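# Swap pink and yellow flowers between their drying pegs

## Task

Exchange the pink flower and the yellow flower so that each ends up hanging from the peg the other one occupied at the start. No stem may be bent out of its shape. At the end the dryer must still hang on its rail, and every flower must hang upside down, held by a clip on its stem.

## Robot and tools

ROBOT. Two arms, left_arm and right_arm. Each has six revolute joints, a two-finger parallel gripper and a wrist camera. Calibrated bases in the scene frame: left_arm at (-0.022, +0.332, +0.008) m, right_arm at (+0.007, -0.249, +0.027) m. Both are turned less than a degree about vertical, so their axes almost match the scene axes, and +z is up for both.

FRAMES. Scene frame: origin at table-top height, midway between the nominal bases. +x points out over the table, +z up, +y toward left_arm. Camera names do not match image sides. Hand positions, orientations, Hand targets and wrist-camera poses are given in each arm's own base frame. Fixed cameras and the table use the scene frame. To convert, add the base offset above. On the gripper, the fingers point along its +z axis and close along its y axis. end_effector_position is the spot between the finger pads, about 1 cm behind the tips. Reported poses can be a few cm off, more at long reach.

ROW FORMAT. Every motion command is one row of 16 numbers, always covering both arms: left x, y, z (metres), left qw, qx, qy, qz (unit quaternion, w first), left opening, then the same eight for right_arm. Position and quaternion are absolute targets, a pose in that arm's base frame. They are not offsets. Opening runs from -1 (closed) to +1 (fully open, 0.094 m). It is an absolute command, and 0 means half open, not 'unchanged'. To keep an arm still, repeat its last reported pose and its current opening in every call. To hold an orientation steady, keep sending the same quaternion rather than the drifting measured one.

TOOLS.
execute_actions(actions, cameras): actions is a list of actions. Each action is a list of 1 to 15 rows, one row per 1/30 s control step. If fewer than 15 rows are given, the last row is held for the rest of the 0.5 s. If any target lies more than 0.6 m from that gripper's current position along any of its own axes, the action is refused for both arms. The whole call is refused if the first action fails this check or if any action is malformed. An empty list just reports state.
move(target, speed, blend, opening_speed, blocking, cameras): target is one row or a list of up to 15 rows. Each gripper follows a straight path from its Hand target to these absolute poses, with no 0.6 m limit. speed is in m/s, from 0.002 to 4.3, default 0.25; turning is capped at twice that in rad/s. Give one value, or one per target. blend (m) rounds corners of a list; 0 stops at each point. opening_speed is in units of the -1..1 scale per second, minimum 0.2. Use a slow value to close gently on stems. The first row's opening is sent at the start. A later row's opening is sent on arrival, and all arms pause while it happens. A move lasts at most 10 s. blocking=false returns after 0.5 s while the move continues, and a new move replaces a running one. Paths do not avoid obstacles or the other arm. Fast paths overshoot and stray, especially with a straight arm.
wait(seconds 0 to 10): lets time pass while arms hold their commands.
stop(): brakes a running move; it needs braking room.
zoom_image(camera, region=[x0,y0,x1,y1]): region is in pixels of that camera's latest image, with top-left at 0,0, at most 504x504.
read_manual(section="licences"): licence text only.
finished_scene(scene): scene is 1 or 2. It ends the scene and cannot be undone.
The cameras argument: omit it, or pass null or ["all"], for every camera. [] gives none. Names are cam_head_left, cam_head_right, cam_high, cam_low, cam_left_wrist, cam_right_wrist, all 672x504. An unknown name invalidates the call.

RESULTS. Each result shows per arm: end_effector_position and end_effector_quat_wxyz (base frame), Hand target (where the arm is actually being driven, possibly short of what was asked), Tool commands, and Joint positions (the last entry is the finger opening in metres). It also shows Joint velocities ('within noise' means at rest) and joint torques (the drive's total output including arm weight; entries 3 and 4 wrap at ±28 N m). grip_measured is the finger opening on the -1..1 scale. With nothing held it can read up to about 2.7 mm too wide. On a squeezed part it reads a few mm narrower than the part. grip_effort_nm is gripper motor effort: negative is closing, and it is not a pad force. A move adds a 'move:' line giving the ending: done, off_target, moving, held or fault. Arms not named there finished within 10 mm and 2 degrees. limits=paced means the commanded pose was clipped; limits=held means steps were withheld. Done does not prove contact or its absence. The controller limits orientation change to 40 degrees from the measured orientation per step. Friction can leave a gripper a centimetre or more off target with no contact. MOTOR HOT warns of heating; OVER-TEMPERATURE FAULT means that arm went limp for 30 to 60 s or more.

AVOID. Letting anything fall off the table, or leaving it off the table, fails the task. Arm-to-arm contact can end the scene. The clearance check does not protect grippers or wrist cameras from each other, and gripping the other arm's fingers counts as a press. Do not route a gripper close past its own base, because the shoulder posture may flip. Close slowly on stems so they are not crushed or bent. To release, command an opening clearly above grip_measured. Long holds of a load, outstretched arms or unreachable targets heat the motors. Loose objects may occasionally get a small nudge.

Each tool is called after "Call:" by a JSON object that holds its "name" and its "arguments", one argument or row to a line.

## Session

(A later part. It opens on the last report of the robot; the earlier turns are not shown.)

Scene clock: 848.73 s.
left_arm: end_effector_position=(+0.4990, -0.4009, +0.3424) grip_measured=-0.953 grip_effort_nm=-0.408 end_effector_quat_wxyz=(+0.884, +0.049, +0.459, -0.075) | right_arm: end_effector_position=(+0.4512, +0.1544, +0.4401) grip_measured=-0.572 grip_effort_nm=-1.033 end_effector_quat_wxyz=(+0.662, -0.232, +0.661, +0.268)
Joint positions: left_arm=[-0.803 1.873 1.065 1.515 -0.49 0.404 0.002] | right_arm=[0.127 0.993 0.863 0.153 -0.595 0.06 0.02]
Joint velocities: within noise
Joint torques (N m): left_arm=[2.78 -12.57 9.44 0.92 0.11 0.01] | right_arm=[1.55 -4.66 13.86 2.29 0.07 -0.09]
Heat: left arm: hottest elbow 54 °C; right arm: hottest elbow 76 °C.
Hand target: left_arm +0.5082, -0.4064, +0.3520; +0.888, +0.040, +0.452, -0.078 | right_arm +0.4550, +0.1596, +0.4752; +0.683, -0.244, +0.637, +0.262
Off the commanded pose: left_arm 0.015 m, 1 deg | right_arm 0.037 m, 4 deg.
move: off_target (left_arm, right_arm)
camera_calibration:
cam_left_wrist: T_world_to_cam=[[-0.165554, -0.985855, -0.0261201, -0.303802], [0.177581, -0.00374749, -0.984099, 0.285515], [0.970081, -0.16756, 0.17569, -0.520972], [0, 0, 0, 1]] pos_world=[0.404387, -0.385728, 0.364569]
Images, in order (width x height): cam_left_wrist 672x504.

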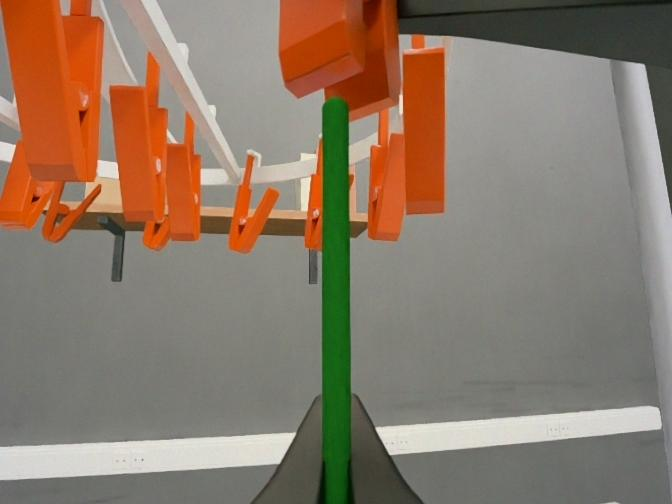

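Call:
{"name": "move", "arguments": {
  "target": [0.509,-0.409,0.359,0.8876,0.0396,0.4523,-0.0777,-0.96,0.4575,0.1605,0.476,0.6828,-0.2444,0.6367,0.2621,-0.62],
  "speed": 0.05,
  "cameras": ["cam_left_wrist"]
}}

Call:
{"name": "zoom_image", "arguments": {
  "camera": "cam_left_wrist",
  "region": [240, 0, 440, 160]
}}

Scene clock: 853.03 s.
left_arm: end_effector_position=(+0.5016, -0.4032, +0.3422) grip_measured=-0.953 grip_effort_nm=-0.408 end_effector_quat_wxyz=(+0.882, +0.051, +0.463, -0.073) | right_arm: end_effector_position=(+0.4512, +0.1544, +0.4401) grip_measured=-0.572 grip_effort_nm=-1.028 end_effector_quat_wxyz=(+0.662, -0.232, +0.661, +0.268)
Joint positions: left_arm=[-0.803 1.873 1.072 1.498 -0.492 0.404 0.002] | right_arm=[0.127 0.993 0.863 0.153 -0.595 0.06 0.02]
Joint velocities: within noise
Joint torques (N m): left_arm=[2.61 -13.39 9.52 0.98 0.1 0.03] | right_arm=[1.38 -4.42 13.91 2.3 0.08 -0.11]
Heat: left arm: hottest elbow 54 °C; right arm: hottest elbow 76 °C.
Hand target: left_arm +0.5080, -0.4083, +0.3589; +0.888, +0.040, +0.452, -0.078 | right_arm +0.4550, +0.1596, +0.4752; +0.683, -0.244, +0.637, +0.262
Off the commanded pose: left_arm 0.019 m, 2 deg | right_arm 0.037 m, 4 deg.
move: off_target (left_arm, right_arm)
camera_calibration:
cam_left_wrist: T_world_to_cam=[[-0.164378, -0.985902, -0.0312511, -0.30442], [0.169586, 0.00296385, -0.985511, 0.292102], [0.97171, -0.167296, 0.166708, -0.521406], [0, 0, 0, 1]] pos_world=[0.407079, -0.388224, 0.365279]
Images, in order (width x height): cam_left_wrist 672x504.

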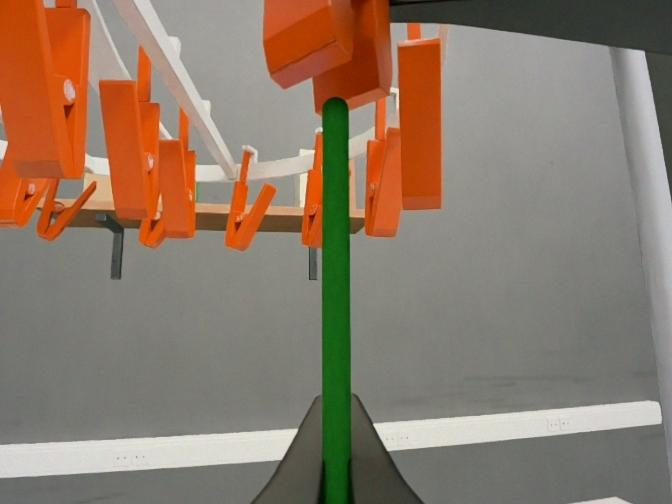

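Scaled by 2.520 from the camera's 672x504 image, which has a finer 960x720 frame.

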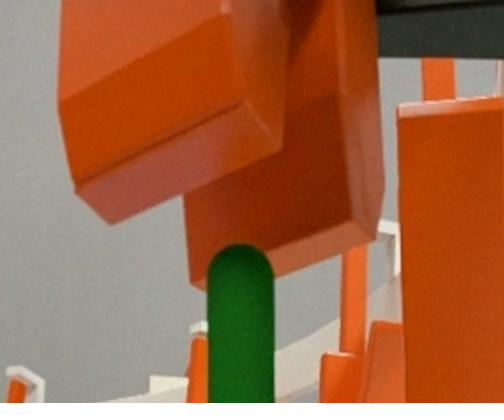

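Call:
{"name": "move", "arguments": {
  "target": [0.506,-0.408,0.366,0.8876,0.0396,0.4523,-0.0777,-0.96,0.4575,0.1605,0.476,0.6828,-0.2444,0.6367,0.2621,-0.62],
  "speed": 0.05,
  "cameras": ["cam_left_wrist"]
}}

Call:
{"name": "zoom_image", "arguments": {
  "camera": "cam_left_wrist",
  "region": [240, 0, 440, 160]
}}

Scene clock: 866.80 s.
left_arm: end_effector_position=(+0.5030, -0.4041, +0.3402) grip_measured=-0.953 grip_effort_nm=-0.408 end_effector_quat_wxyz=(+0.880, +0.054, +0.467, -0.071) | right_arm: end_effector_position=(+0.4512, +0.1544, +0.4401) grip_measured=-0.572 grip_effort_nm=-1.028 end_effector_quat_wxyz=(+0.662, -0.232, +0.661, +0.268)
Joint positions: left_arm=[-0.803 1.873 1.072 1.486 -0.494 0.404 0.002] | right_arm=[0.127 0.993 0.863 0.153 -0.595 0.06 0.02]
Joint velocities: within noise
Joint torques (N m): left_arm=[2.43 -14.86 9.14 1.05 0.11 0.06] | right_arm=[1.2 -4.48 13.89 2.26 0.08 -0.08]
Heat: left arm: hottest elbow 58 °C; right arm: hottest elbow 77 °C.
Hand target: left_arm +0.5048, -0.4071, +0.3658; +0.888, +0.040, +0.452, -0.078 | right_arm +0.4550, +0.1596, +0.4752; +0.683, -0.244, +0.637, +0.262
Off the commanded pose: left_arm 0.026 m, 3 deg | right_arm 0.037 m, 4 deg.
move: off_target (left_arm, right_arm)
camera_calibration:
cam_left_wrist: T_world_to_cam=[[-0.162914, -0.985951, -0.0368698, -0.304041], [0.160759, 0.0103437, -0.986939, 0.297765], [0.973455, -0.166713, 0.156816, -0.519871], [0, 0, 0, 1]] pos_world=[0.40867, -0.389519, 0.36419]
Images, in order (width x height): cam_left_wrist 672x504.

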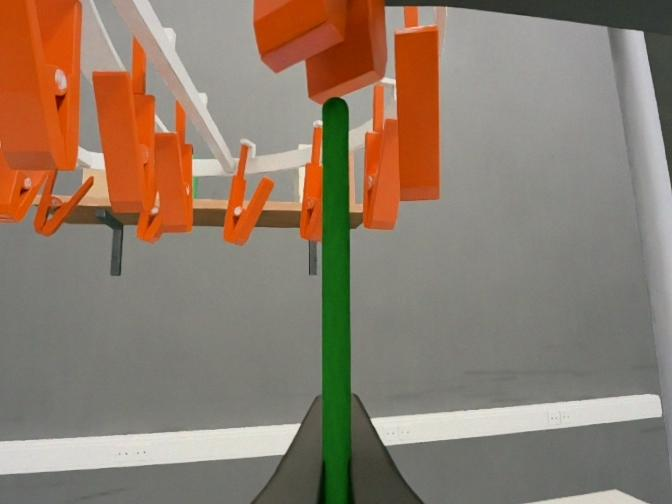

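Scaled by 2.520 from the camera's 672x504 image, which has a finer 960x720 frame.

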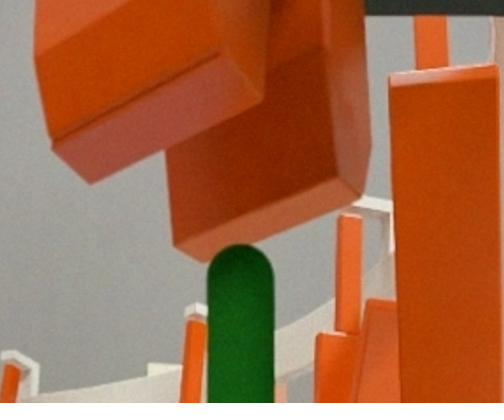

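Call:
{"name": "move", "arguments": {
  "target": [0.502,-0.405,0.382,0.8876,0.0396,0.4523,-0.0777,-0.96,0.4575,0.1605,0.476,0.6828,-0.2444,0.6367,0.2621,-0.62],
  "speed": 0.05,
  "cameras": ["cam_left_wrist"]
}}

Call:
{"name": "zoom_image", "arguments": {
  "camera": "cam_left_wrist",
  "region": [240, 0, 440, 160]
}}

Scene clock: 869.70 s.
left_arm: end_effector_position=(+0.5016, -0.4024, +0.3535) grip_measured=-0.953 grip_effort_nm=-0.413 end_effector_quat_wxyz=(+0.879, +0.054, +0.468, -0.070) | right_arm: end_effector_position=(+0.4512, +0.1544, +0.4401) grip_measured=-0.572 grip_effort_nm=-1.033 end_effector_quat_wxyz=(+0.662, -0.232, +0.661, +0.268)
Joint positions: left_arm=[-0.803 1.842 1.072 1.453 -0.495 0.404 0.002] | right_arm=[0.127 0.993 0.863 0.153 -0.595 0.06 0.02]
Joint velocities: within noise
Joint torques (N m): left_arm=[2.26 -15.15 8.94 1.02 0.11 0.07] | right_arm=[1.32 -4.48 13.9 2.33 0.07 -0.09]
Heat: left arm: hottest elbow 58 °C; right arm: hottest elbow 77 °C.
Hand target: left_arm +0.5009, -0.4041, +0.3817; +0.888, +0.040, +0.452, -0.078 | right_arm +0.4550, +0.1596, +0.4752; +0.683, -0.244, +0.637, +0.262
Off the commanded pose: left_arm 0.029 m, 3 deg | right_arm 0.037 m, 4 deg.
move: off_target (left_arm, right_arm)
camera_calibration:
cam_left_wrist: T_world_to_cam=[[-0.16212, -0.986057, -0.0375271, -0.302294], [0.158898, 0.0114469, -0.987229, 0.312579], [0.973893, -0.166012, 0.154827, -0.51961], [0, 0, 0, 1]] pos_world=[0.407369, -0.387919, 0.377692]
Images, in order (width x height): cam_left_wrist 672x504.

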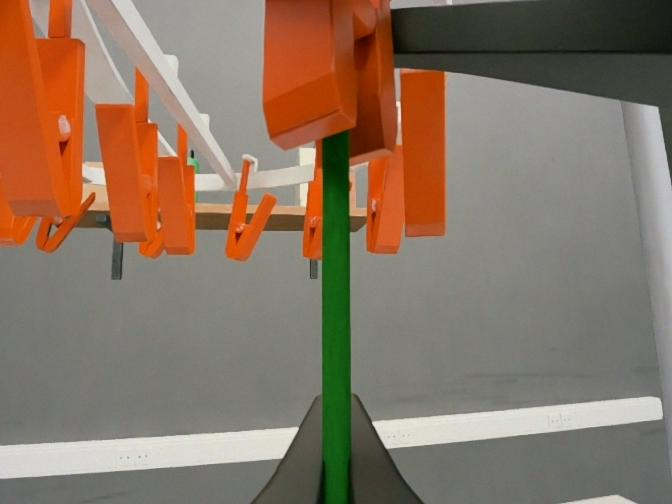

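Scaled by 2.520 from the camera's 672x504 image, which has a finer 960x720 frame.

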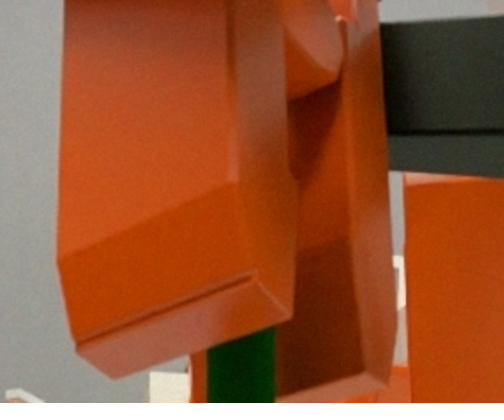

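Call:
{"name": "move", "arguments": {
  "target": [0.502,-0.405,0.389,0.8876,0.0396,0.4523,-0.0777,-0.96,0.4575,0.1605,0.476,0.6828,-0.2444,0.6367,0.2621,-0.62],
  "speed": 0.05,
  "cameras": ["cam_left_wrist"]
}}

Call:
{"name": "zoom_image", "arguments": {
  "camera": "cam_left_wrist",
  "region": [240, 0, 440, 160]
}}

Scene clock: 872.40 s.
left_arm: end_effector_position=(+0.5018, -0.4026, +0.3563) grip_measured=-0.953 grip_effort_nm=-0.403 end_effector_quat_wxyz=(+0.878, +0.056, +0.471, -0.069) | right_arm: end_effector_position=(+0.4512, +0.1544, +0.4401) grip_measured=-0.572 grip_effort_nm=-1.028 end_effector_quat_wxyz=(+0.662, -0.232, +0.661, +0.268)
Joint positions: left_arm=[-0.803 1.833 1.072 1.437 -0.495 0.404 0.002] | right_arm=[0.127 0.993 0.863 0.153 -0.595 0.06 0.02]
Joint velocities: within noise
Joint torques (N m): left_arm=[2.37 -15.38 9.29 1.03 0.11 0.07] | right_arm=[1.14 -4.66 13.91 2.29 0.06 -0.09]
Heat: left arm: hottest elbow 58 °C; right arm: hottest elbow 77 °C.
Hand target: left_arm +0.5007, -0.4039, +0.3886; +0.888, +0.040, +0.452, -0.078 | right_arm +0.4550, +0.1596, +0.4752; +0.683, -0.244, +0.637, +0.262
Off the commanded pose: left_arm 0.033 m, 3 deg | right_arm 0.037 m, 4 deg.
move: off_target (left_arm, right_arm)
camera_calibration:
cam_left_wrist: T_world_to_cam=[[-0.162287, -0.985857, -0.0418148, -0.300732], [0.153913, 0.0165668, -0.987945, 0.320093], [0.974666, -0.166767, 0.149048, -0.51888], [0, 0, 0, 1]] pos_world=[0.407663, -0.388313, 0.380998]
Images, in order (width x height): cam_left_wrist 672x504.

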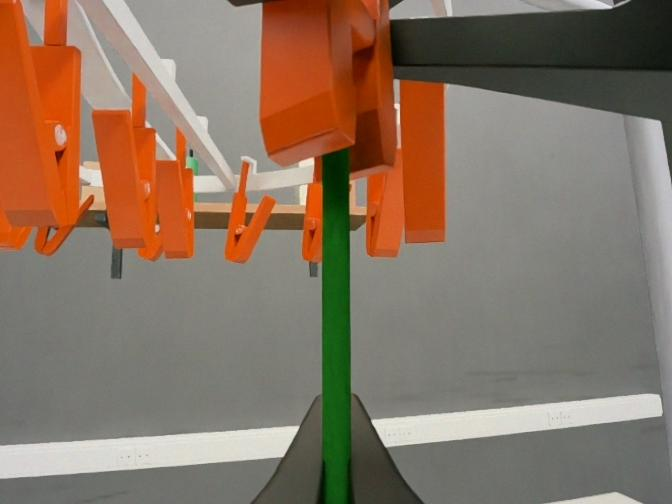

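Scaled by 2.520 from the camera's 672x504 image, which has a finer 960x720 frame.

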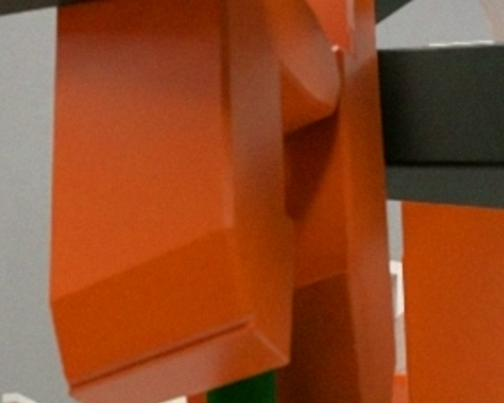

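Call:
{"name": "move", "arguments": {
  "target": [0.502,-0.405,0.398,0.8876,0.0396,0.4523,-0.0777,-0.96,0.4575,0.1605,0.476,0.6828,-0.2444,0.6367,0.2621,-0.62],
  "speed": 0.05,
  "cameras": ["cam_left_wrist","cam_right_wrist","cam_low"]
}}

Call:
{"name": "zoom_image", "arguments": {
  "camera": "cam_left_wrist",
  "region": [240, 0, 440, 200]
}}

Scene clock: 875.60 s.
left_arm: end_effector_position=(+0.5014, -0.4021, +0.3625) grip_measured=-0.953 grip_effort_nm=-0.408 end_effector_quat_wxyz=(+0.877, +0.058, +0.473, -0.068) | right_arm: end_effector_position=(+0.4512, +0.1544, +0.4401) grip_measured=-0.572 grip_effort_nm=-1.033 end_effector_quat_wxyz=(+0.662, -0.232, +0.661, +0.268)
Joint positions: left_arm=[-0.803 1.816 1.072 1.415 -0.495 0.404 0.002] | right_arm=[0.127 0.993 0.863 0.153 -0.595 0.06 0.02]
Joint velocities: within noise
Joint torques (N m): left_arm=[2.32 -15.27 9.78 1.05 0.11 0.07] | right_arm=[1.38 -4.54 13.91 2.36 0.06 -0.08]
Heat: left arm: hottest elbow 59 °C; right arm: hottest elbow 77 °C.
Hand target: left_arm +0.5004, -0.4036, +0.3976; +0.888, +0.040, +0.452, -0.078 | right_arm +0.4550, +0.1596, +0.4752; +0.683, -0.244, +0.637, +0.262
Off the commanded pose: left_arm 0.036 m, 4 deg | right_arm 0.037 m, 4 deg.
move: off_target (left_arm, right_arm)
camera_calibration:
cam_left_wrist: T_world_to_cam=[[-0.16225, -0.985723, -0.045002, -0.298834], [0.149818, 0.0204688, -0.988502, 0.330056], [0.97531, -0.167126, 0.144358, -0.518085], [0, 0, 0, 1]] pos_world=[0.407359, -0.387909, 0.387603]
cam_right_wrist: T_world_to_cam=[[0.665435, -0.745493, -0.0379017, -0.169538], [-0.319938, -0.238969, -0.916806, 0.625974], [0.674415, 0.622201, -0.39753, -0.138522], [0, 0, 0, 1]] pos_world=[0.406511, 0.109388, 0.512404]
Images, in order (width x height): cam_low 672x504, cam_left_wrist 672x504, cam_right_wrist 672x504.

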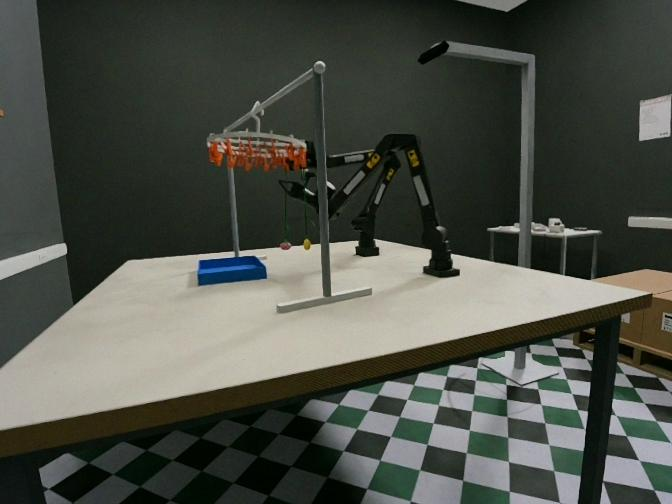

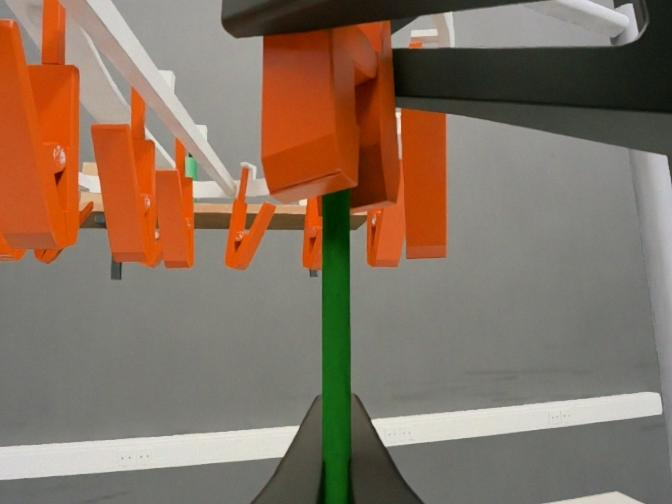

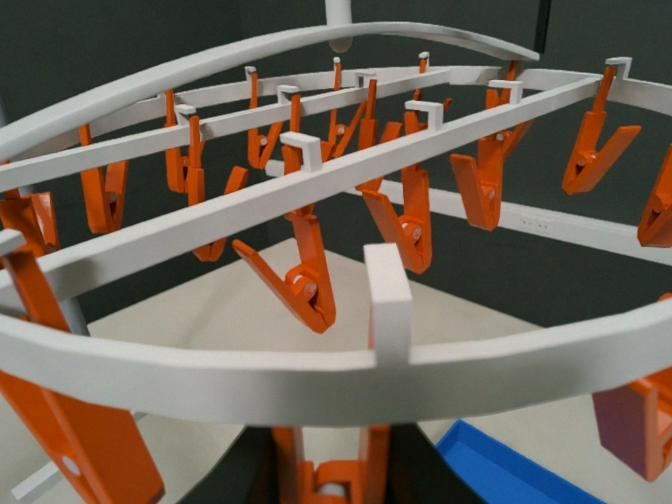

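Scaled by 2.520 from the camera's 672x504 image, which has a finer 960x720 frame.

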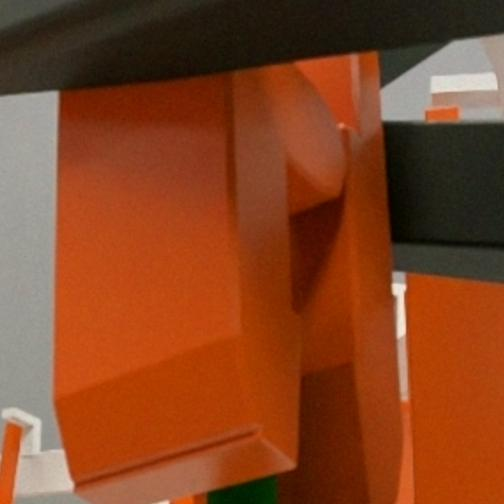

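Call:
{"name": "move", "arguments": {
  "target": [0.502,-0.405,0.398,0.8876,0.0396,0.4523,-0.0777,-0.96,0.4575,0.1605,0.476,0.6828,-0.2444,0.6367,0.2621,0.0],
  "opening_speed": 0.3,
  "cameras": ["cam_left_wrist","cam_right_wrist"]
}}

Call:
{"name": "zoom_image", "arguments": {
  "camera": "cam_left_wrist",
  "region": [240, 0, 440, 200]
}}

Scene clock: 880.13 s.
left_arm: end_effector_position=(+0.5014, -0.4021, +0.3626) grip_measured=-0.953 grip_effort_nm=-0.408 end_effector_quat_wxyz=(+0.877, +0.058, +0.473, -0.068) | right_arm: end_effector_position=(+0.4512, +0.1546, +0.4400) grip_measured=-0.002 grip_effort_nm=0.071 end_effector_quat_wxyz=(+0.661, -0.232, +0.661, +0.268)
Joint positions: left_arm=[-0.803 1.816 1.072 1.414 -0.495 0.404 0.002] | right_arm=[0.128 0.993 0.863 0.153 -0.595 0.06 0.047]
Joint velocities: within noise
Joint torques (N m): left_arm=[2.32 -15.15 9.78 1.03 0.11 0.07] | right_arm=[1.32 -4.66 13.87 2.3 0.07 -0.09]
Heat: left arm: hottest elbow 59 °C; right arm: hottest elbow 77 °C.
Hand target: left_arm +0.5004, -0.4036, +0.3975; +0.888, +0.040, +0.452, -0.078 | right_arm +0.4550, +0.1597, +0.4752; +0.683, -0.244, +0.637, +0.262
Off the commanded pose: left_arm 0.035 m, 4 deg | right_arm 0.037 m, 4 deg.
move: off_target (left_arm, right_arm)
camera_calibration:
cam_left_wrist: T_world_to_cam=[[-0.16225, -0.985723, -0.045002, -0.298825], [0.149818, 0.0204688, -0.988502, 0.330254], [0.97531, -0.167126, 0.144358, -0.518113], [0, 0, 0, 1]] pos_world=[0.407359, -0.387909, 0.387803]
cam_right_wrist: T_world_to_cam=[[0.66571, -0.74524, -0.0380559, -0.169523], [-0.320173, -0.239195, -0.916665, 0.625918], [0.674032, 0.622417, -0.39784, -0.138503], [0, 0, 0, 1]] pos_world=[0.406611, 0.109588, 0.512203]
Images, in order (width x height): cam_left_wrist 672x504, cam_right_wrist 672x504.

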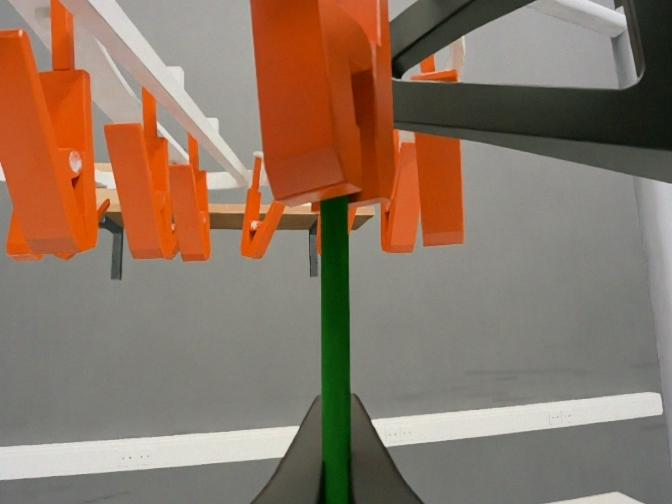

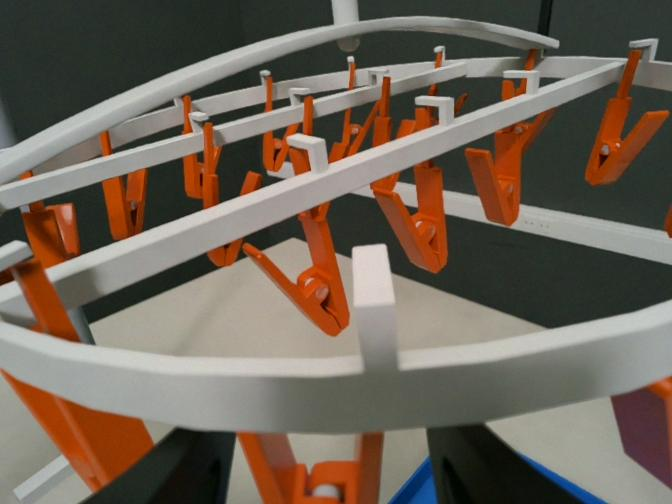

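Scaled by 2.520 from the camera's 672x504 image, which has a finer 960x720 frame.

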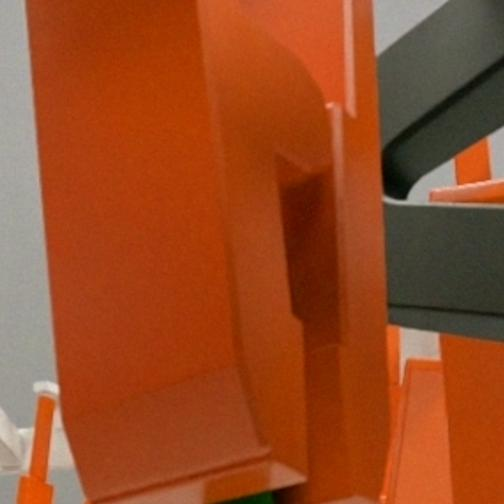

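Call:
{"name": "move", "arguments": {
  "target": [
    [0.502,-0.405,0.398,0.8876,0.0396,0.4523,-0.0777,-0.96,0.405,0.113,0.474,0.6828,-0.2444,0.6367,0.2621,0.0],
    [0.502,-0.405,0.398,0.8876,0.0396,0.4523,-0.0777,-0.96,0.33,0.075,0.43,0.7006,-0.2419,0.6267,0.2399,0.0]
  ],
  "speed": 0.1,
  "blend": 0.02,
  "cameras": ["cam_left_wrist","cam_right_wrist"]
}}

Call:
{"name": "zoom_image", "arguments": {
  "camera": "cam_left_wrist",
  "region": [240, 0, 440, 200]
}}

Scene clock: 884.70 s.
left_arm: end_effector_position=(+0.5001, -0.4007, +0.3718) grip_measured=-0.953 grip_effort_nm=-0.413 end_effector_quat_wxyz=(+0.880, +0.053, +0.467, -0.070) | right_arm: end_effector_position=(+0.3312, +0.0779, +0.4319) grip_measured=-0.001 grip_effort_nm=0.071 end_effector_quat_wxyz=(+0.699, -0.247, +0.627, +0.239)
Joint positions: left_arm=[-0.803 1.805 1.078 1.413 -0.495 0.404 0.002] | right_arm=[-0.161 0.602 0.616 0.126 -0.861 0.06 0.047]
Joint velocities: within noise
Joint torques (N m): left_arm=[2.32 -14.21 9.63 1.02 0.12 0.07] | right_arm=[-0.09 0.5 8.31 2.5 -0.02 0.19]
Heat: left arm: hottest elbow 60 °C; right arm: hottest elbow 77 °C.
Hand target: left_arm +0.5008, -0.4040, +0.3979; +0.888, +0.040, +0.452, -0.078 | right_arm +0.3301, +0.0750, +0.4299; +0.701, -0.242, +0.627, +0.240
Off the commanded pose: left_arm 0.027 m, 3 deg | right_arm 0.004 m, 1 deg.
move: off_target (left_arm)
camera_calibration:
cam_left_wrist: T_world_to_cam=[[-0.161776, -0.986174, -0.0359057, -0.301023], [0.160298, 0.00964052, -0.987022, 0.329432], [0.973721, -0.165432, 0.156522, -0.520967], [0, 0, 0, 1]] pos_world=[0.40577, -0.386222, 0.395891]
cam_right_wrist: T_world_to_cam=[[0.647704, -0.759876, 0.0553872, -0.18038], [-0.218468, -0.254878, -0.941971, 0.540261], [0.729898, 0.598018, -0.331094, -0.0584043], [0, 0, 0, 1]] pos_world=[0.277491, 0.0355609, 0.499564]
Images, in order (width x height): cam_left_wrist 672x504, cam_right_wrist 672x504.

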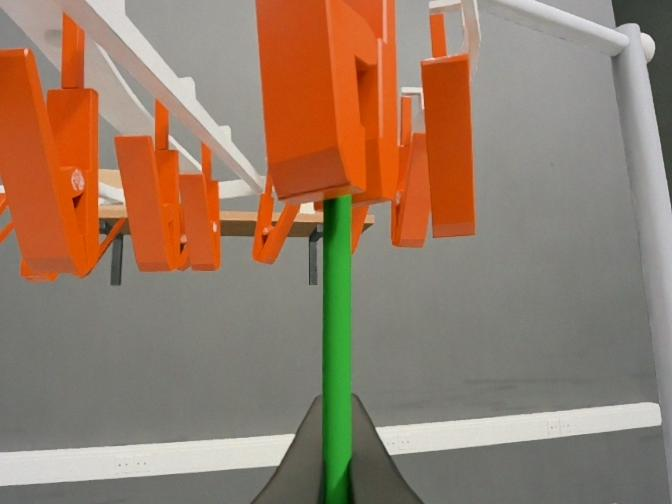

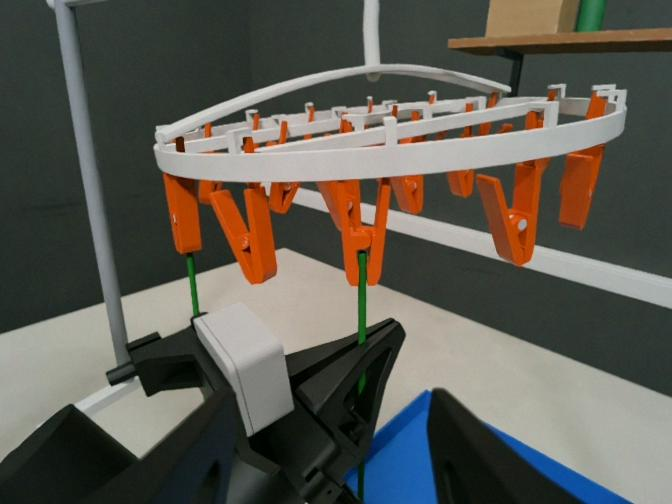

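Scaled by 2.520 from the camera's 672x504 image, which has a finer 960x720 frame.

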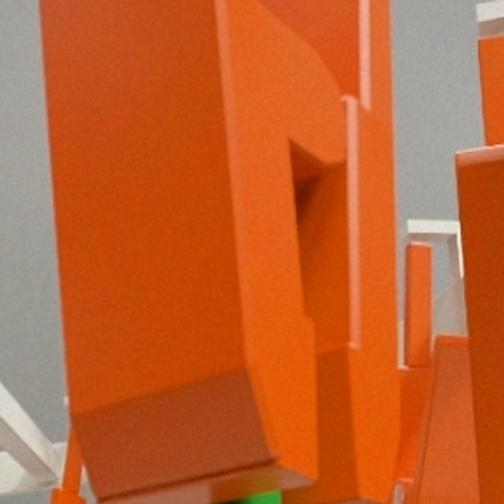

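Call:
{"name": "move", "arguments": {
  "target": [0.502,-0.405,0.365,0.8876,0.0396,0.4523,-0.0777,-0.96,0.33,0.075,0.43,0.7006,-0.2419,0.6267,0.2399,0.0],
  "speed": 0.06,
  "cameras": ["cam_right_wrist"]
}}

Scene clock: 888.10 s.
left_arm: end_effector_position=(+0.5009, -0.4016, +0.3580) grip_measured=-0.953 grip_effort_nm=-0.413 end_effector_quat_wxyz=(+0.882, +0.049, +0.463, -0.073) | right_arm: end_effector_position=(+0.3312, +0.0779, +0.4320) grip_measured=-0.001 grip_effort_nm=0.066 end_effector_quat_wxyz=(+0.699, -0.248, +0.627, +0.239)
Joint positions: left_arm=[-0.803 1.842 1.078 1.464 -0.495 0.404 0.002] | right_arm=[-0.161 0.602 0.616 0.126 -0.862 0.06 0.047]
Joint velocities: within noise
Joint torques (N m): left_arm=[2.2 -12.69 8.06 2.19 0.13 0.07] | right_arm=[-0.38 0.56 8.34 2.41 -0.04 0.19]
Heat: left arm: hottest elbow 60 °C; right arm: hottest elbow 75 °C.
Hand target: left_arm +0.5017, -0.4049, +0.3650; +0.888, +0.040, +0.452, -0.078 | right_arm +0.3301, +0.0751, +0.4299; +0.700, -0.242, +0.627, +0.240
Off the commanded pose: left_arm 0.008 m, 2 deg | right_arm 0.004 m, 1 deg.
move: done
camera_calibration:
cam_right_wrist: T_world_to_cam=[[0.648037, -0.759595, 0.0553517, -0.180464], [-0.218217, -0.254815, -0.942046, 0.540227], [0.729678, 0.598402, -0.330886, -0.0584609], [0, 0, 0, 1]] pos_world=[0.277492, 0.0355615, 0.499564]
Images, in order (width x height): cam_right_wrist 672x504.

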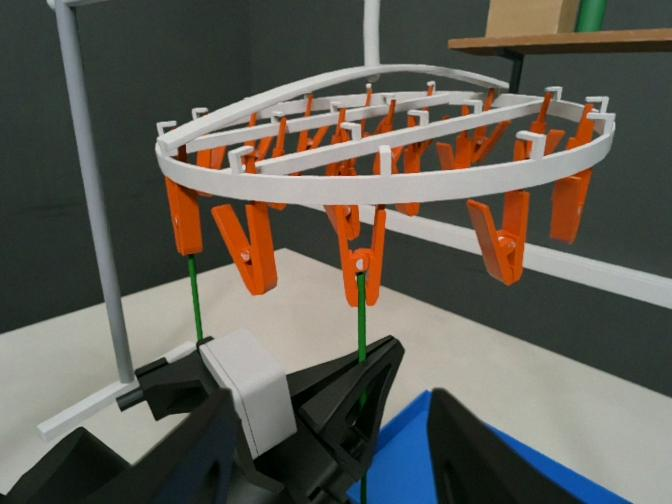

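Call:
{"name": "move", "arguments": {
  "target": [0.502,-0.405,0.365,0.8876,0.0396,0.4523,-0.0777,-0.3,0.33,0.075,0.43,0.7006,-0.2419,0.6267,0.2399,0.0],
  "opening_speed": 0.4,
  "cameras": ["cam_left_wrist","cam_right_wrist"]
}}

Scene clock: 891.83 s.
left_arm: end_effector_position=(+0.5009, -0.4016, +0.3580) grip_measured=-0.303 grip_effort_nm=0.056 end_effector_quat_wxyz=(+0.882, +0.049, +0.463, -0.073) | right_arm: end_effector_position=(+0.3312, +0.0779, +0.4320) grip_measured=-0.001 grip_effort_nm=0.076 end_effector_quat_wxyz=(+0.699, -0.248, +0.627, +0.239)
Joint positions: left_arm=[-0.803 1.842 1.078 1.464 -0.495 0.404 0.033] | right_arm=[-0.161 0.602 0.616 0.126 -0.862 0.06 0.047]
Joint velocities: within noise
Joint torques (N m): left_arm=[2.32 -12.69 8.05 2.14 0.13 0.07] | right_arm=[-0.09 0.38 8.38 2.4 -0.04 0.18]
Heat: left arm: hottest elbow 60 °C; right arm: hottest elbow 74 °C.
Hand target: left_arm +0.5018, -0.4049, +0.3649; +0.888, +0.040, +0.452, -0.078 | right_arm +0.3301, +0.0751, +0.4299; +0.700, -0.242, +0.627, +0.240
Off the commanded pose: left_arm 0.008 m, 2 deg | right_arm 0.004 m, 1 deg.
move: done
camera_calibration:
cam_left_wrist: T_world_to_cam=[[-0.16145, -0.986506, -0.0272096, -0.305735], [0.170269, -0.000686904, -0.985397, 0.305957], [0.972082, -0.163725, 0.168082, -0.522423], [0, 0, 0, 1]] pos_world=[0.406382, -0.386933, 0.38098]
cam_right_wrist: T_world_to_cam=[[0.648037, -0.759595, 0.0553517, -0.180464], [-0.218217, -0.254815, -0.942046, 0.540227], [0.729678, 0.598402, -0.330886, -0.0584609], [0, 0, 0, 1]] pos_world=[0.277492, 0.0355615, 0.499564]
Images, in order (width x height): cam_left_wrist 672x504, cam_right_wrist 672x504.

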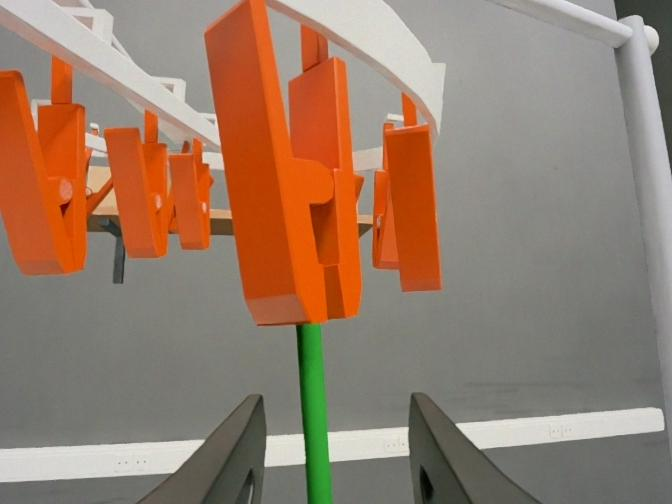

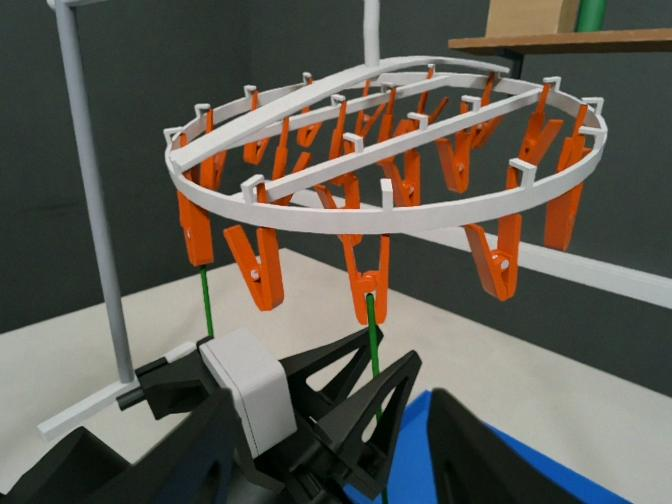

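Call:
{"name": "move", "arguments": {
  "target": [
    [0.502,-0.4,0.36,0.8876,0.0396,0.4523,-0.0777,-0.3,0.33,0.075,0.43,0.7006,-0.2419,0.6267,0.2399,0.0],
    [0.44,-0.389,0.335,0.8876,0.0396,0.4523,-0.0777,-0.3,0.33,0.075,0.43,0.7006,-0.2419,0.6267,0.2399,0.0]
  ],
  "speed": 0.06,
  "cameras": ["cam_left_wrist","cam_right_wrist"]
}}

Scene clock: 896.13 s.
left_arm: end_effector_position=(+0.4489, -0.3902, +0.3207) grip_measured=-0.302 grip_effort_nm=0.051 end_effector_quat_wxyz=(+0.868, +0.058, +0.487, -0.075) | right_arm: end_effector_position=(+0.3312, +0.0779, +0.4320) grip_measured=-0.001 grip_effort_nm=0.071 end_effector_quat_wxyz=(+0.699, -0.248, +0.627, +0.239)
Joint positions: left_arm=[-0.867 1.799 0.906 1.548 -0.553 0.416 0.033] | right_arm=[-0.161 0.602 0.616 0.126 -0.862 0.06 0.047]
Joint velocities: within noise
Joint torques (N m): left_arm=[1.85 -13.8 5.48 2.15 0.13 0.16] | right_arm=[-0.26 0.5 8.31 2.35 -0.03 0.18]
Heat: left arm: hottest elbow 59 °C; right arm: hottest elbow 73 °C.
Hand target: left_arm +0.4404, -0.3891, +0.3353; +0.875, +0.050, +0.475, -0.081 | right_arm +0.3301, +0.0751, +0.4299; +0.700, -0.242, +0.627, +0.240
Off the commanded pose: left_arm 0.017 m, 5 deg | right_arm 0.004 m, 1 deg.
joint sent to its limit (left arm) — joint 4 (wrist pitch), upper limit. The joint targets are off in orientation, not in position.
move: off_target (left_arm)
camera_calibration:
cam_left_wrist: T_world_to_cam=[[-0.175729, -0.983754, -0.0366991, -0.293231], [0.115714, 0.0163793, -0.993147, 0.311614], [0.977614, -0.178772, 0.110956, -0.45376], [0, 0, 0, 1]] pos_world=[0.356014, -0.37469, 0.349065]
cam_right_wrist: T_world_to_cam=[[0.648037, -0.759595, 0.0553517, -0.180464], [-0.218217, -0.254815, -0.942046, 0.540227], [0.729678, 0.598402, -0.330886, -0.0584609], [0, 0, 0, 1]] pos_world=[0.277492, 0.0355615, 0.499564]
Images, in order (width x height): cam_left_wrist 672x504, cam_right_wrist 672x504.

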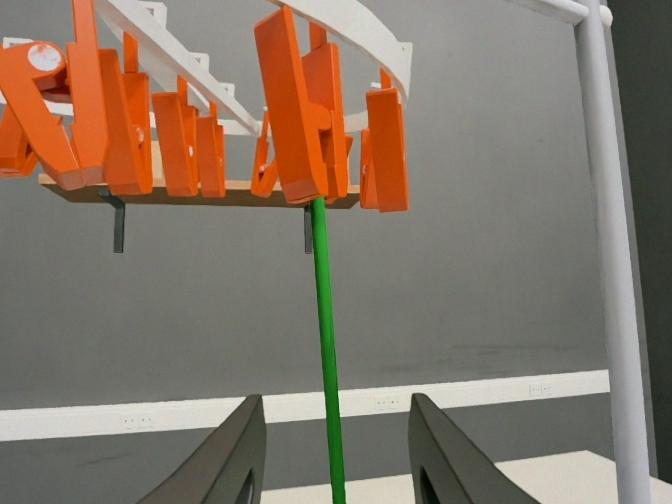

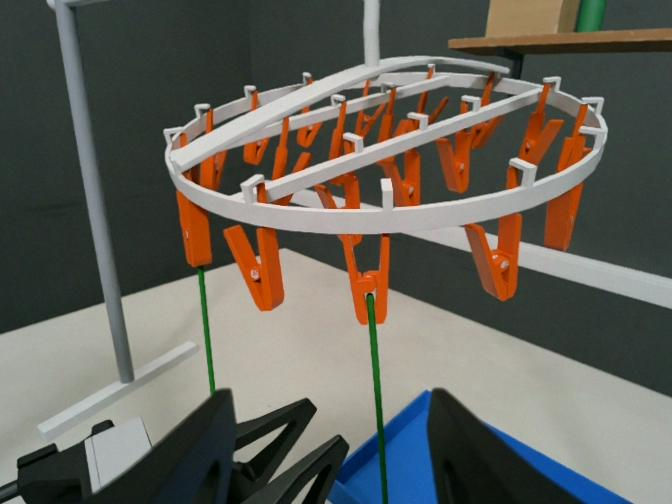

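Call:
{"name": "move", "arguments": {
  "target": [
    [0.345,-0.373,0.31,0.8876,0.0396,0.4523,-0.0777,-0.3,0.33,0.075,0.43,0.7006,-0.2419,0.6267,0.2399,0.0],
    [0.32,-0.18,0.32,0.8188,0.1628,0.4728,-0.2819,-0.3,0.31,0.20,0.43,0.7373,0.0,0.6756,0.0,0.0]
  ],
  "speed": 0.15,
  "blend": 0.03,
  "cameras": ["cam_left_wrist","cam_right_wrist","cam_head_left"]
}}

Scene clock: 901.87 s.
left_arm: end_effector_position=(+0.3195, -0.1839, +0.3179) grip_measured=-0.302 grip_effort_nm=0.051 end_effector_quat_wxyz=(+0.819, +0.167, +0.472, -0.282) | right_arm: end_effector_position=(+0.3094, +0.1941, +0.3980) grip_measured=-0.001 grip_effort_nm=0.071 end_effector_quat_wxyz=(+0.724, -0.011, +0.689, -0.015)
Joint positions: left_arm=[-0.421 1.171 0.219 1.488 0.216 -0.118 0.033] | right_arm=[0.957 0.734 0.599 0.221 0.96 -0.108 0.047]
Joint velocities: within noise
Joint torques (N m): left_arm=[3.43 -4.31 5.38 1.16 0.08 -0.08] | right_arm=[1.26 -0.26 13.07 2.45 0.07 -0.11]
Heat: left arm: hottest elbow 58 °C; right arm: hottest elbow 71 °C.
Hand target: left_arm +0.3200, -0.1800, +0.3199; +0.819, +0.163, +0.473, -0.282 | right_arm +0.3088, +0.1987, +0.4291; +0.737, +0.000, +0.676, +0.000
Off the commanded pose: left_arm 0.004 m, 0 deg | right_arm 0.033 m, 3 deg.
move: off_target (right_arm)
camera_calibration:
cam_left_wrist: T_world_to_cam=[[-0.609279, -0.792787, -0.0163677, 0.0539801], [0.0793273, -0.0404016, -0.99603, 0.322556], [0.788978, -0.608159, 0.0875055, -0.301289], [0, 0, 0, 1]] pos_world=[0.245012, -0.127405, 0.348523]
cam_right_wrist: T_world_to_cam=[[-0.000647222, -0.998923, 0.0463835, 0.174549], [-0.370142, -0.0428499, -0.927987, 0.533289], [0.928975, -0.0177691, -0.369715, -0.0499425], [0, 0, 0, 1]] pos_world=[0.243901, 0.196325, 0.468324]
Images, in order (width x height): cam_head_left 672x504, cam_left_wrist 672x504, cam_right_wrist 672x504.

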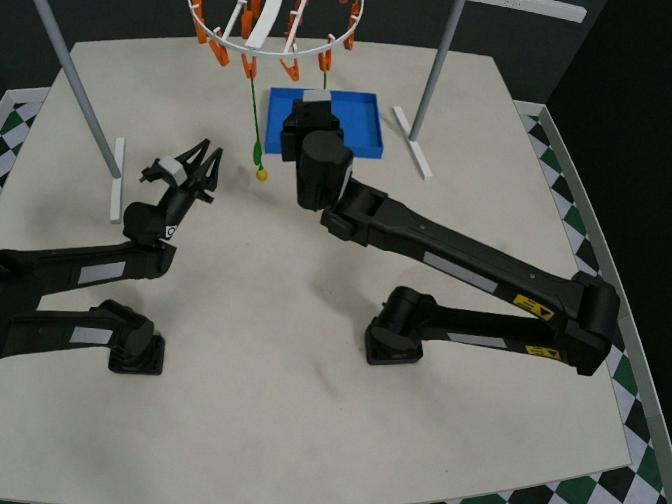

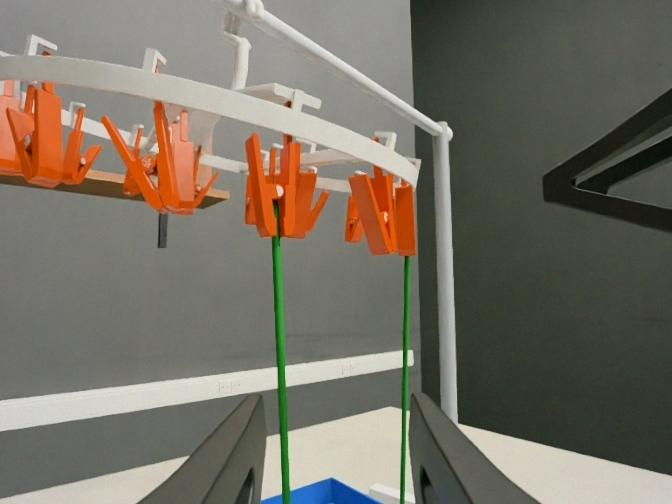

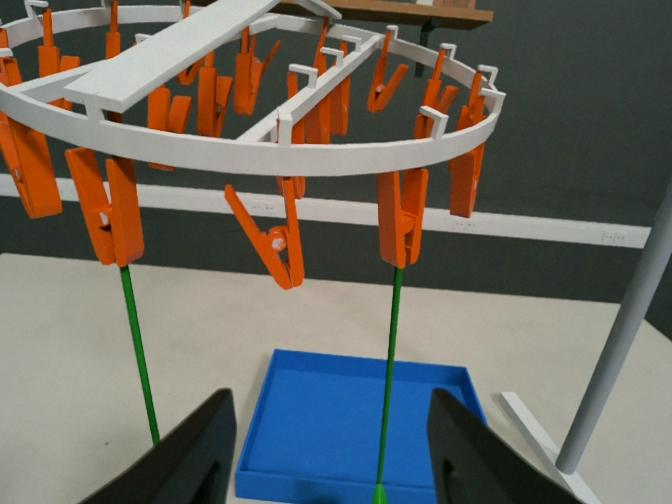

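Call:
{"name": "move", "arguments": {
  "target": [0.425,-0.152,0.345,0.7446,0.2523,0.396,-0.4744,-0.3,0.30,0.30,0.44,0.7373,0.0,0.6756,0.0,0.0],
  "speed": 0.12,
  "cameras": ["cam_left_wrist","cam_right_wrist"]
}}

Scene clock: 914.57 s.
left_arm: end_effector_position=(+0.4146, -0.1557, +0.3311) grip_measured=-0.302 grip_effort_nm=0.051 end_effector_quat_wxyz=(+0.714, +0.245, +0.488, -0.439) | right_arm: end_effector_position=(+0.2992, +0.2902, +0.4098) grip_measured=-0.001 grip_effort_nm=0.076 end_effector_quat_wxyz=(+0.728, -0.014, +0.685, -0.017)
Joint positions: left_arm=[-0.065 1.427 0.531 1.548 0.841 -0.604 0.033] | right_arm=[1.158 1.001 0.742 0.41 1.157 -0.183 0.047]
Joint velocities: within noise
Joint torques (N m): left_arm=[3.31 -6.01 8.61 2.09 -0.13 -0.04] | right_arm=[1.14 -3.96 13.18 2.19 0.02 -0.11]
Heat: left arm: hottest elbow 56 °C; right arm: hottest elbow 72 °C.
Hand target: left_arm +0.4242, -0.1521, +0.3453; +0.725, +0.251, +0.472, -0.434 | right_arm +0.2989, +0.2985, +0.4392; +0.737, +0.000, +0.676, +0.000
Off the commanded pose: left_arm 0.018 m, 12 deg | right_arm 0.032 m, 3 deg.
joint sent to its limit (left arm) — joint 4 (wrist pitch), upper limit. The joint targets are off in orientation, not in position.
move: off_target (left_arm, right_arm)
camera_calibration:
cam_left_wrist: T_world_to_cam=[[-0.861425, -0.503263, 0.0683539, 0.256006], [-0.0678136, -0.0194078, -0.997509, 0.394065], [0.503336, -0.863915, -0.0174097, -0.246963], [0, 0, 0, 1]] pos_world=[0.371558, -0.0768691, 0.371285]
cam_right_wrist: T_world_to_cam=[[0.000150378, -0.998575, 0.0533702, 0.266787], [-0.359712, -0.0498518, -0.931731, 0.545084], [0.933063, -0.0190578, -0.359207, -0.0395122], [0, 0, 0, 1]] pos_world=[0.232901, 0.292827, 0.47944]
Images, in order (width x height): cam_left_wrist 672x504, cam_right_wrist 672x504.

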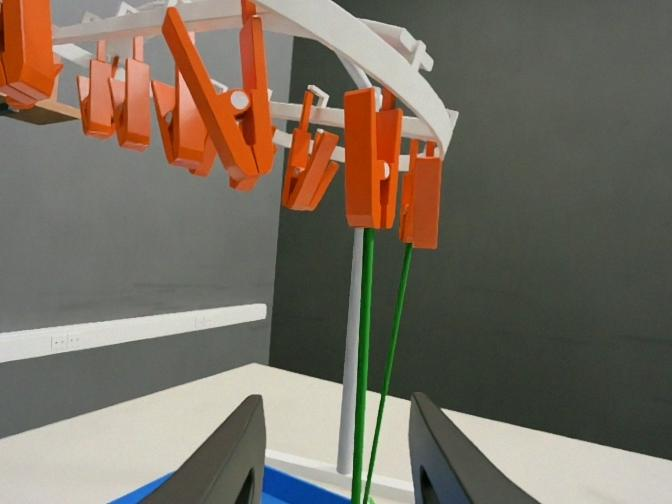

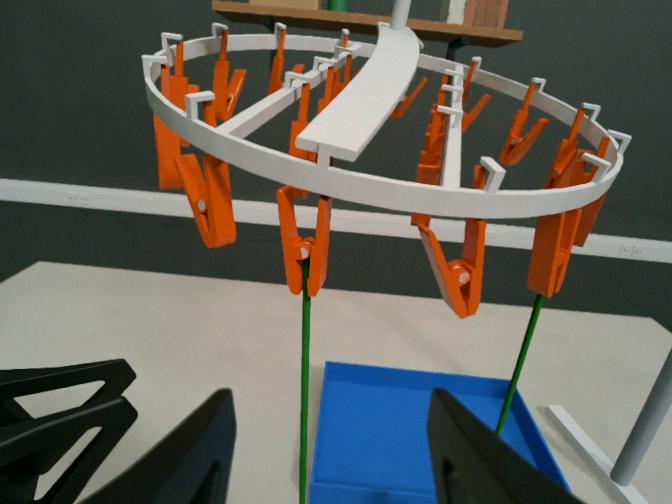

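Call:
{"name": "move", "arguments": {
  "target": [0.450,-0.221,0.355,0.7446,0.2523,0.396,-0.4744,-0.3,0.30,0.30,0.44,0.7373,0.0,0.6756,0.0,0.0],
  "speed": 0.08,
  "cameras": ["cam_left_wrist"]
}}

Scene clock: 921.50 s.
left_arm: end_effector_position=(+0.4432, -0.2150, +0.3404) grip_measured=-0.302 grip_effort_nm=0.051 end_effector_quat_wxyz=(+0.721, +0.244, +0.458, -0.460) | right_arm: end_effector_position=(+0.2992, +0.2900, +0.4099) grip_measured=-0.001 grip_effort_nm=0.076 end_effector_quat_wxyz=(+0.728, -0.014, +0.685, -0.017)
Joint positions: left_arm=[-0.218 1.537 0.652 1.548 0.721 -0.554 0.033] | right_arm=[1.158 1.001 0.742 0.411 1.157 -0.184 0.047]
Joint velocities: within noise
Joint torques (N m): left_arm=[1.85 -7.65 8.8 2.13 -0.3 0.17] | right_arm=[1.26 -3.96 13.23 2.21 -0.01 -0.11]
Heat: left arm: hottest elbow 55 °C; right arm: hottest elbow 70 °C.
Hand target: left_arm +0.4492, -0.2209, +0.3551; +0.734, +0.254, +0.435, -0.456 | right_arm +0.2989, +0.2984, +0.4392; +0.737, +0.000, +0.676, +0.000
Off the commanded pose: left_arm 0.017 m, 8 deg | right_arm 0.032 m, 3 deg.
joint sent to its limit (left arm) — joint 4 (wrist pitch), upper limit. The joint targets are off in orientation, not in position.
move: off_target (left_arm, right_arm)
camera_calibration:
cam_left_wrist: T_world_to_cam=[[-0.881806, -0.467874, 0.0592575, 0.269923], [-0.0305252, -0.0687626, -0.997166, 0.376937], [0.470623, -0.881116, 0.0463533, -0.323403], [0, 0, 0, 1]] pos_world=[0.401727, -0.132746, 0.374865]
Images, in order (width x height): cam_left_wrist 672x504.

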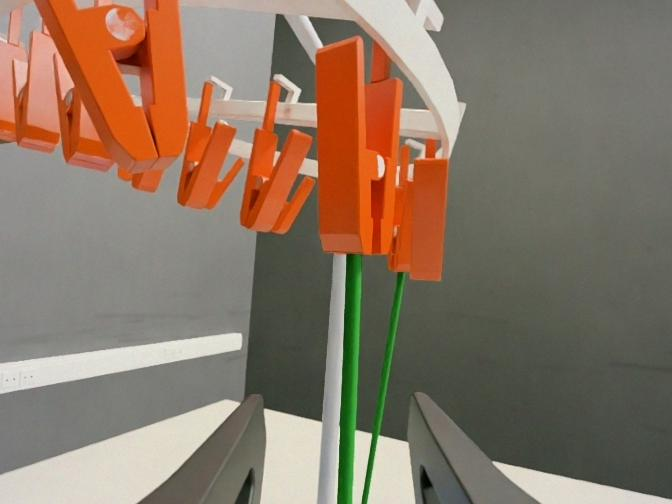

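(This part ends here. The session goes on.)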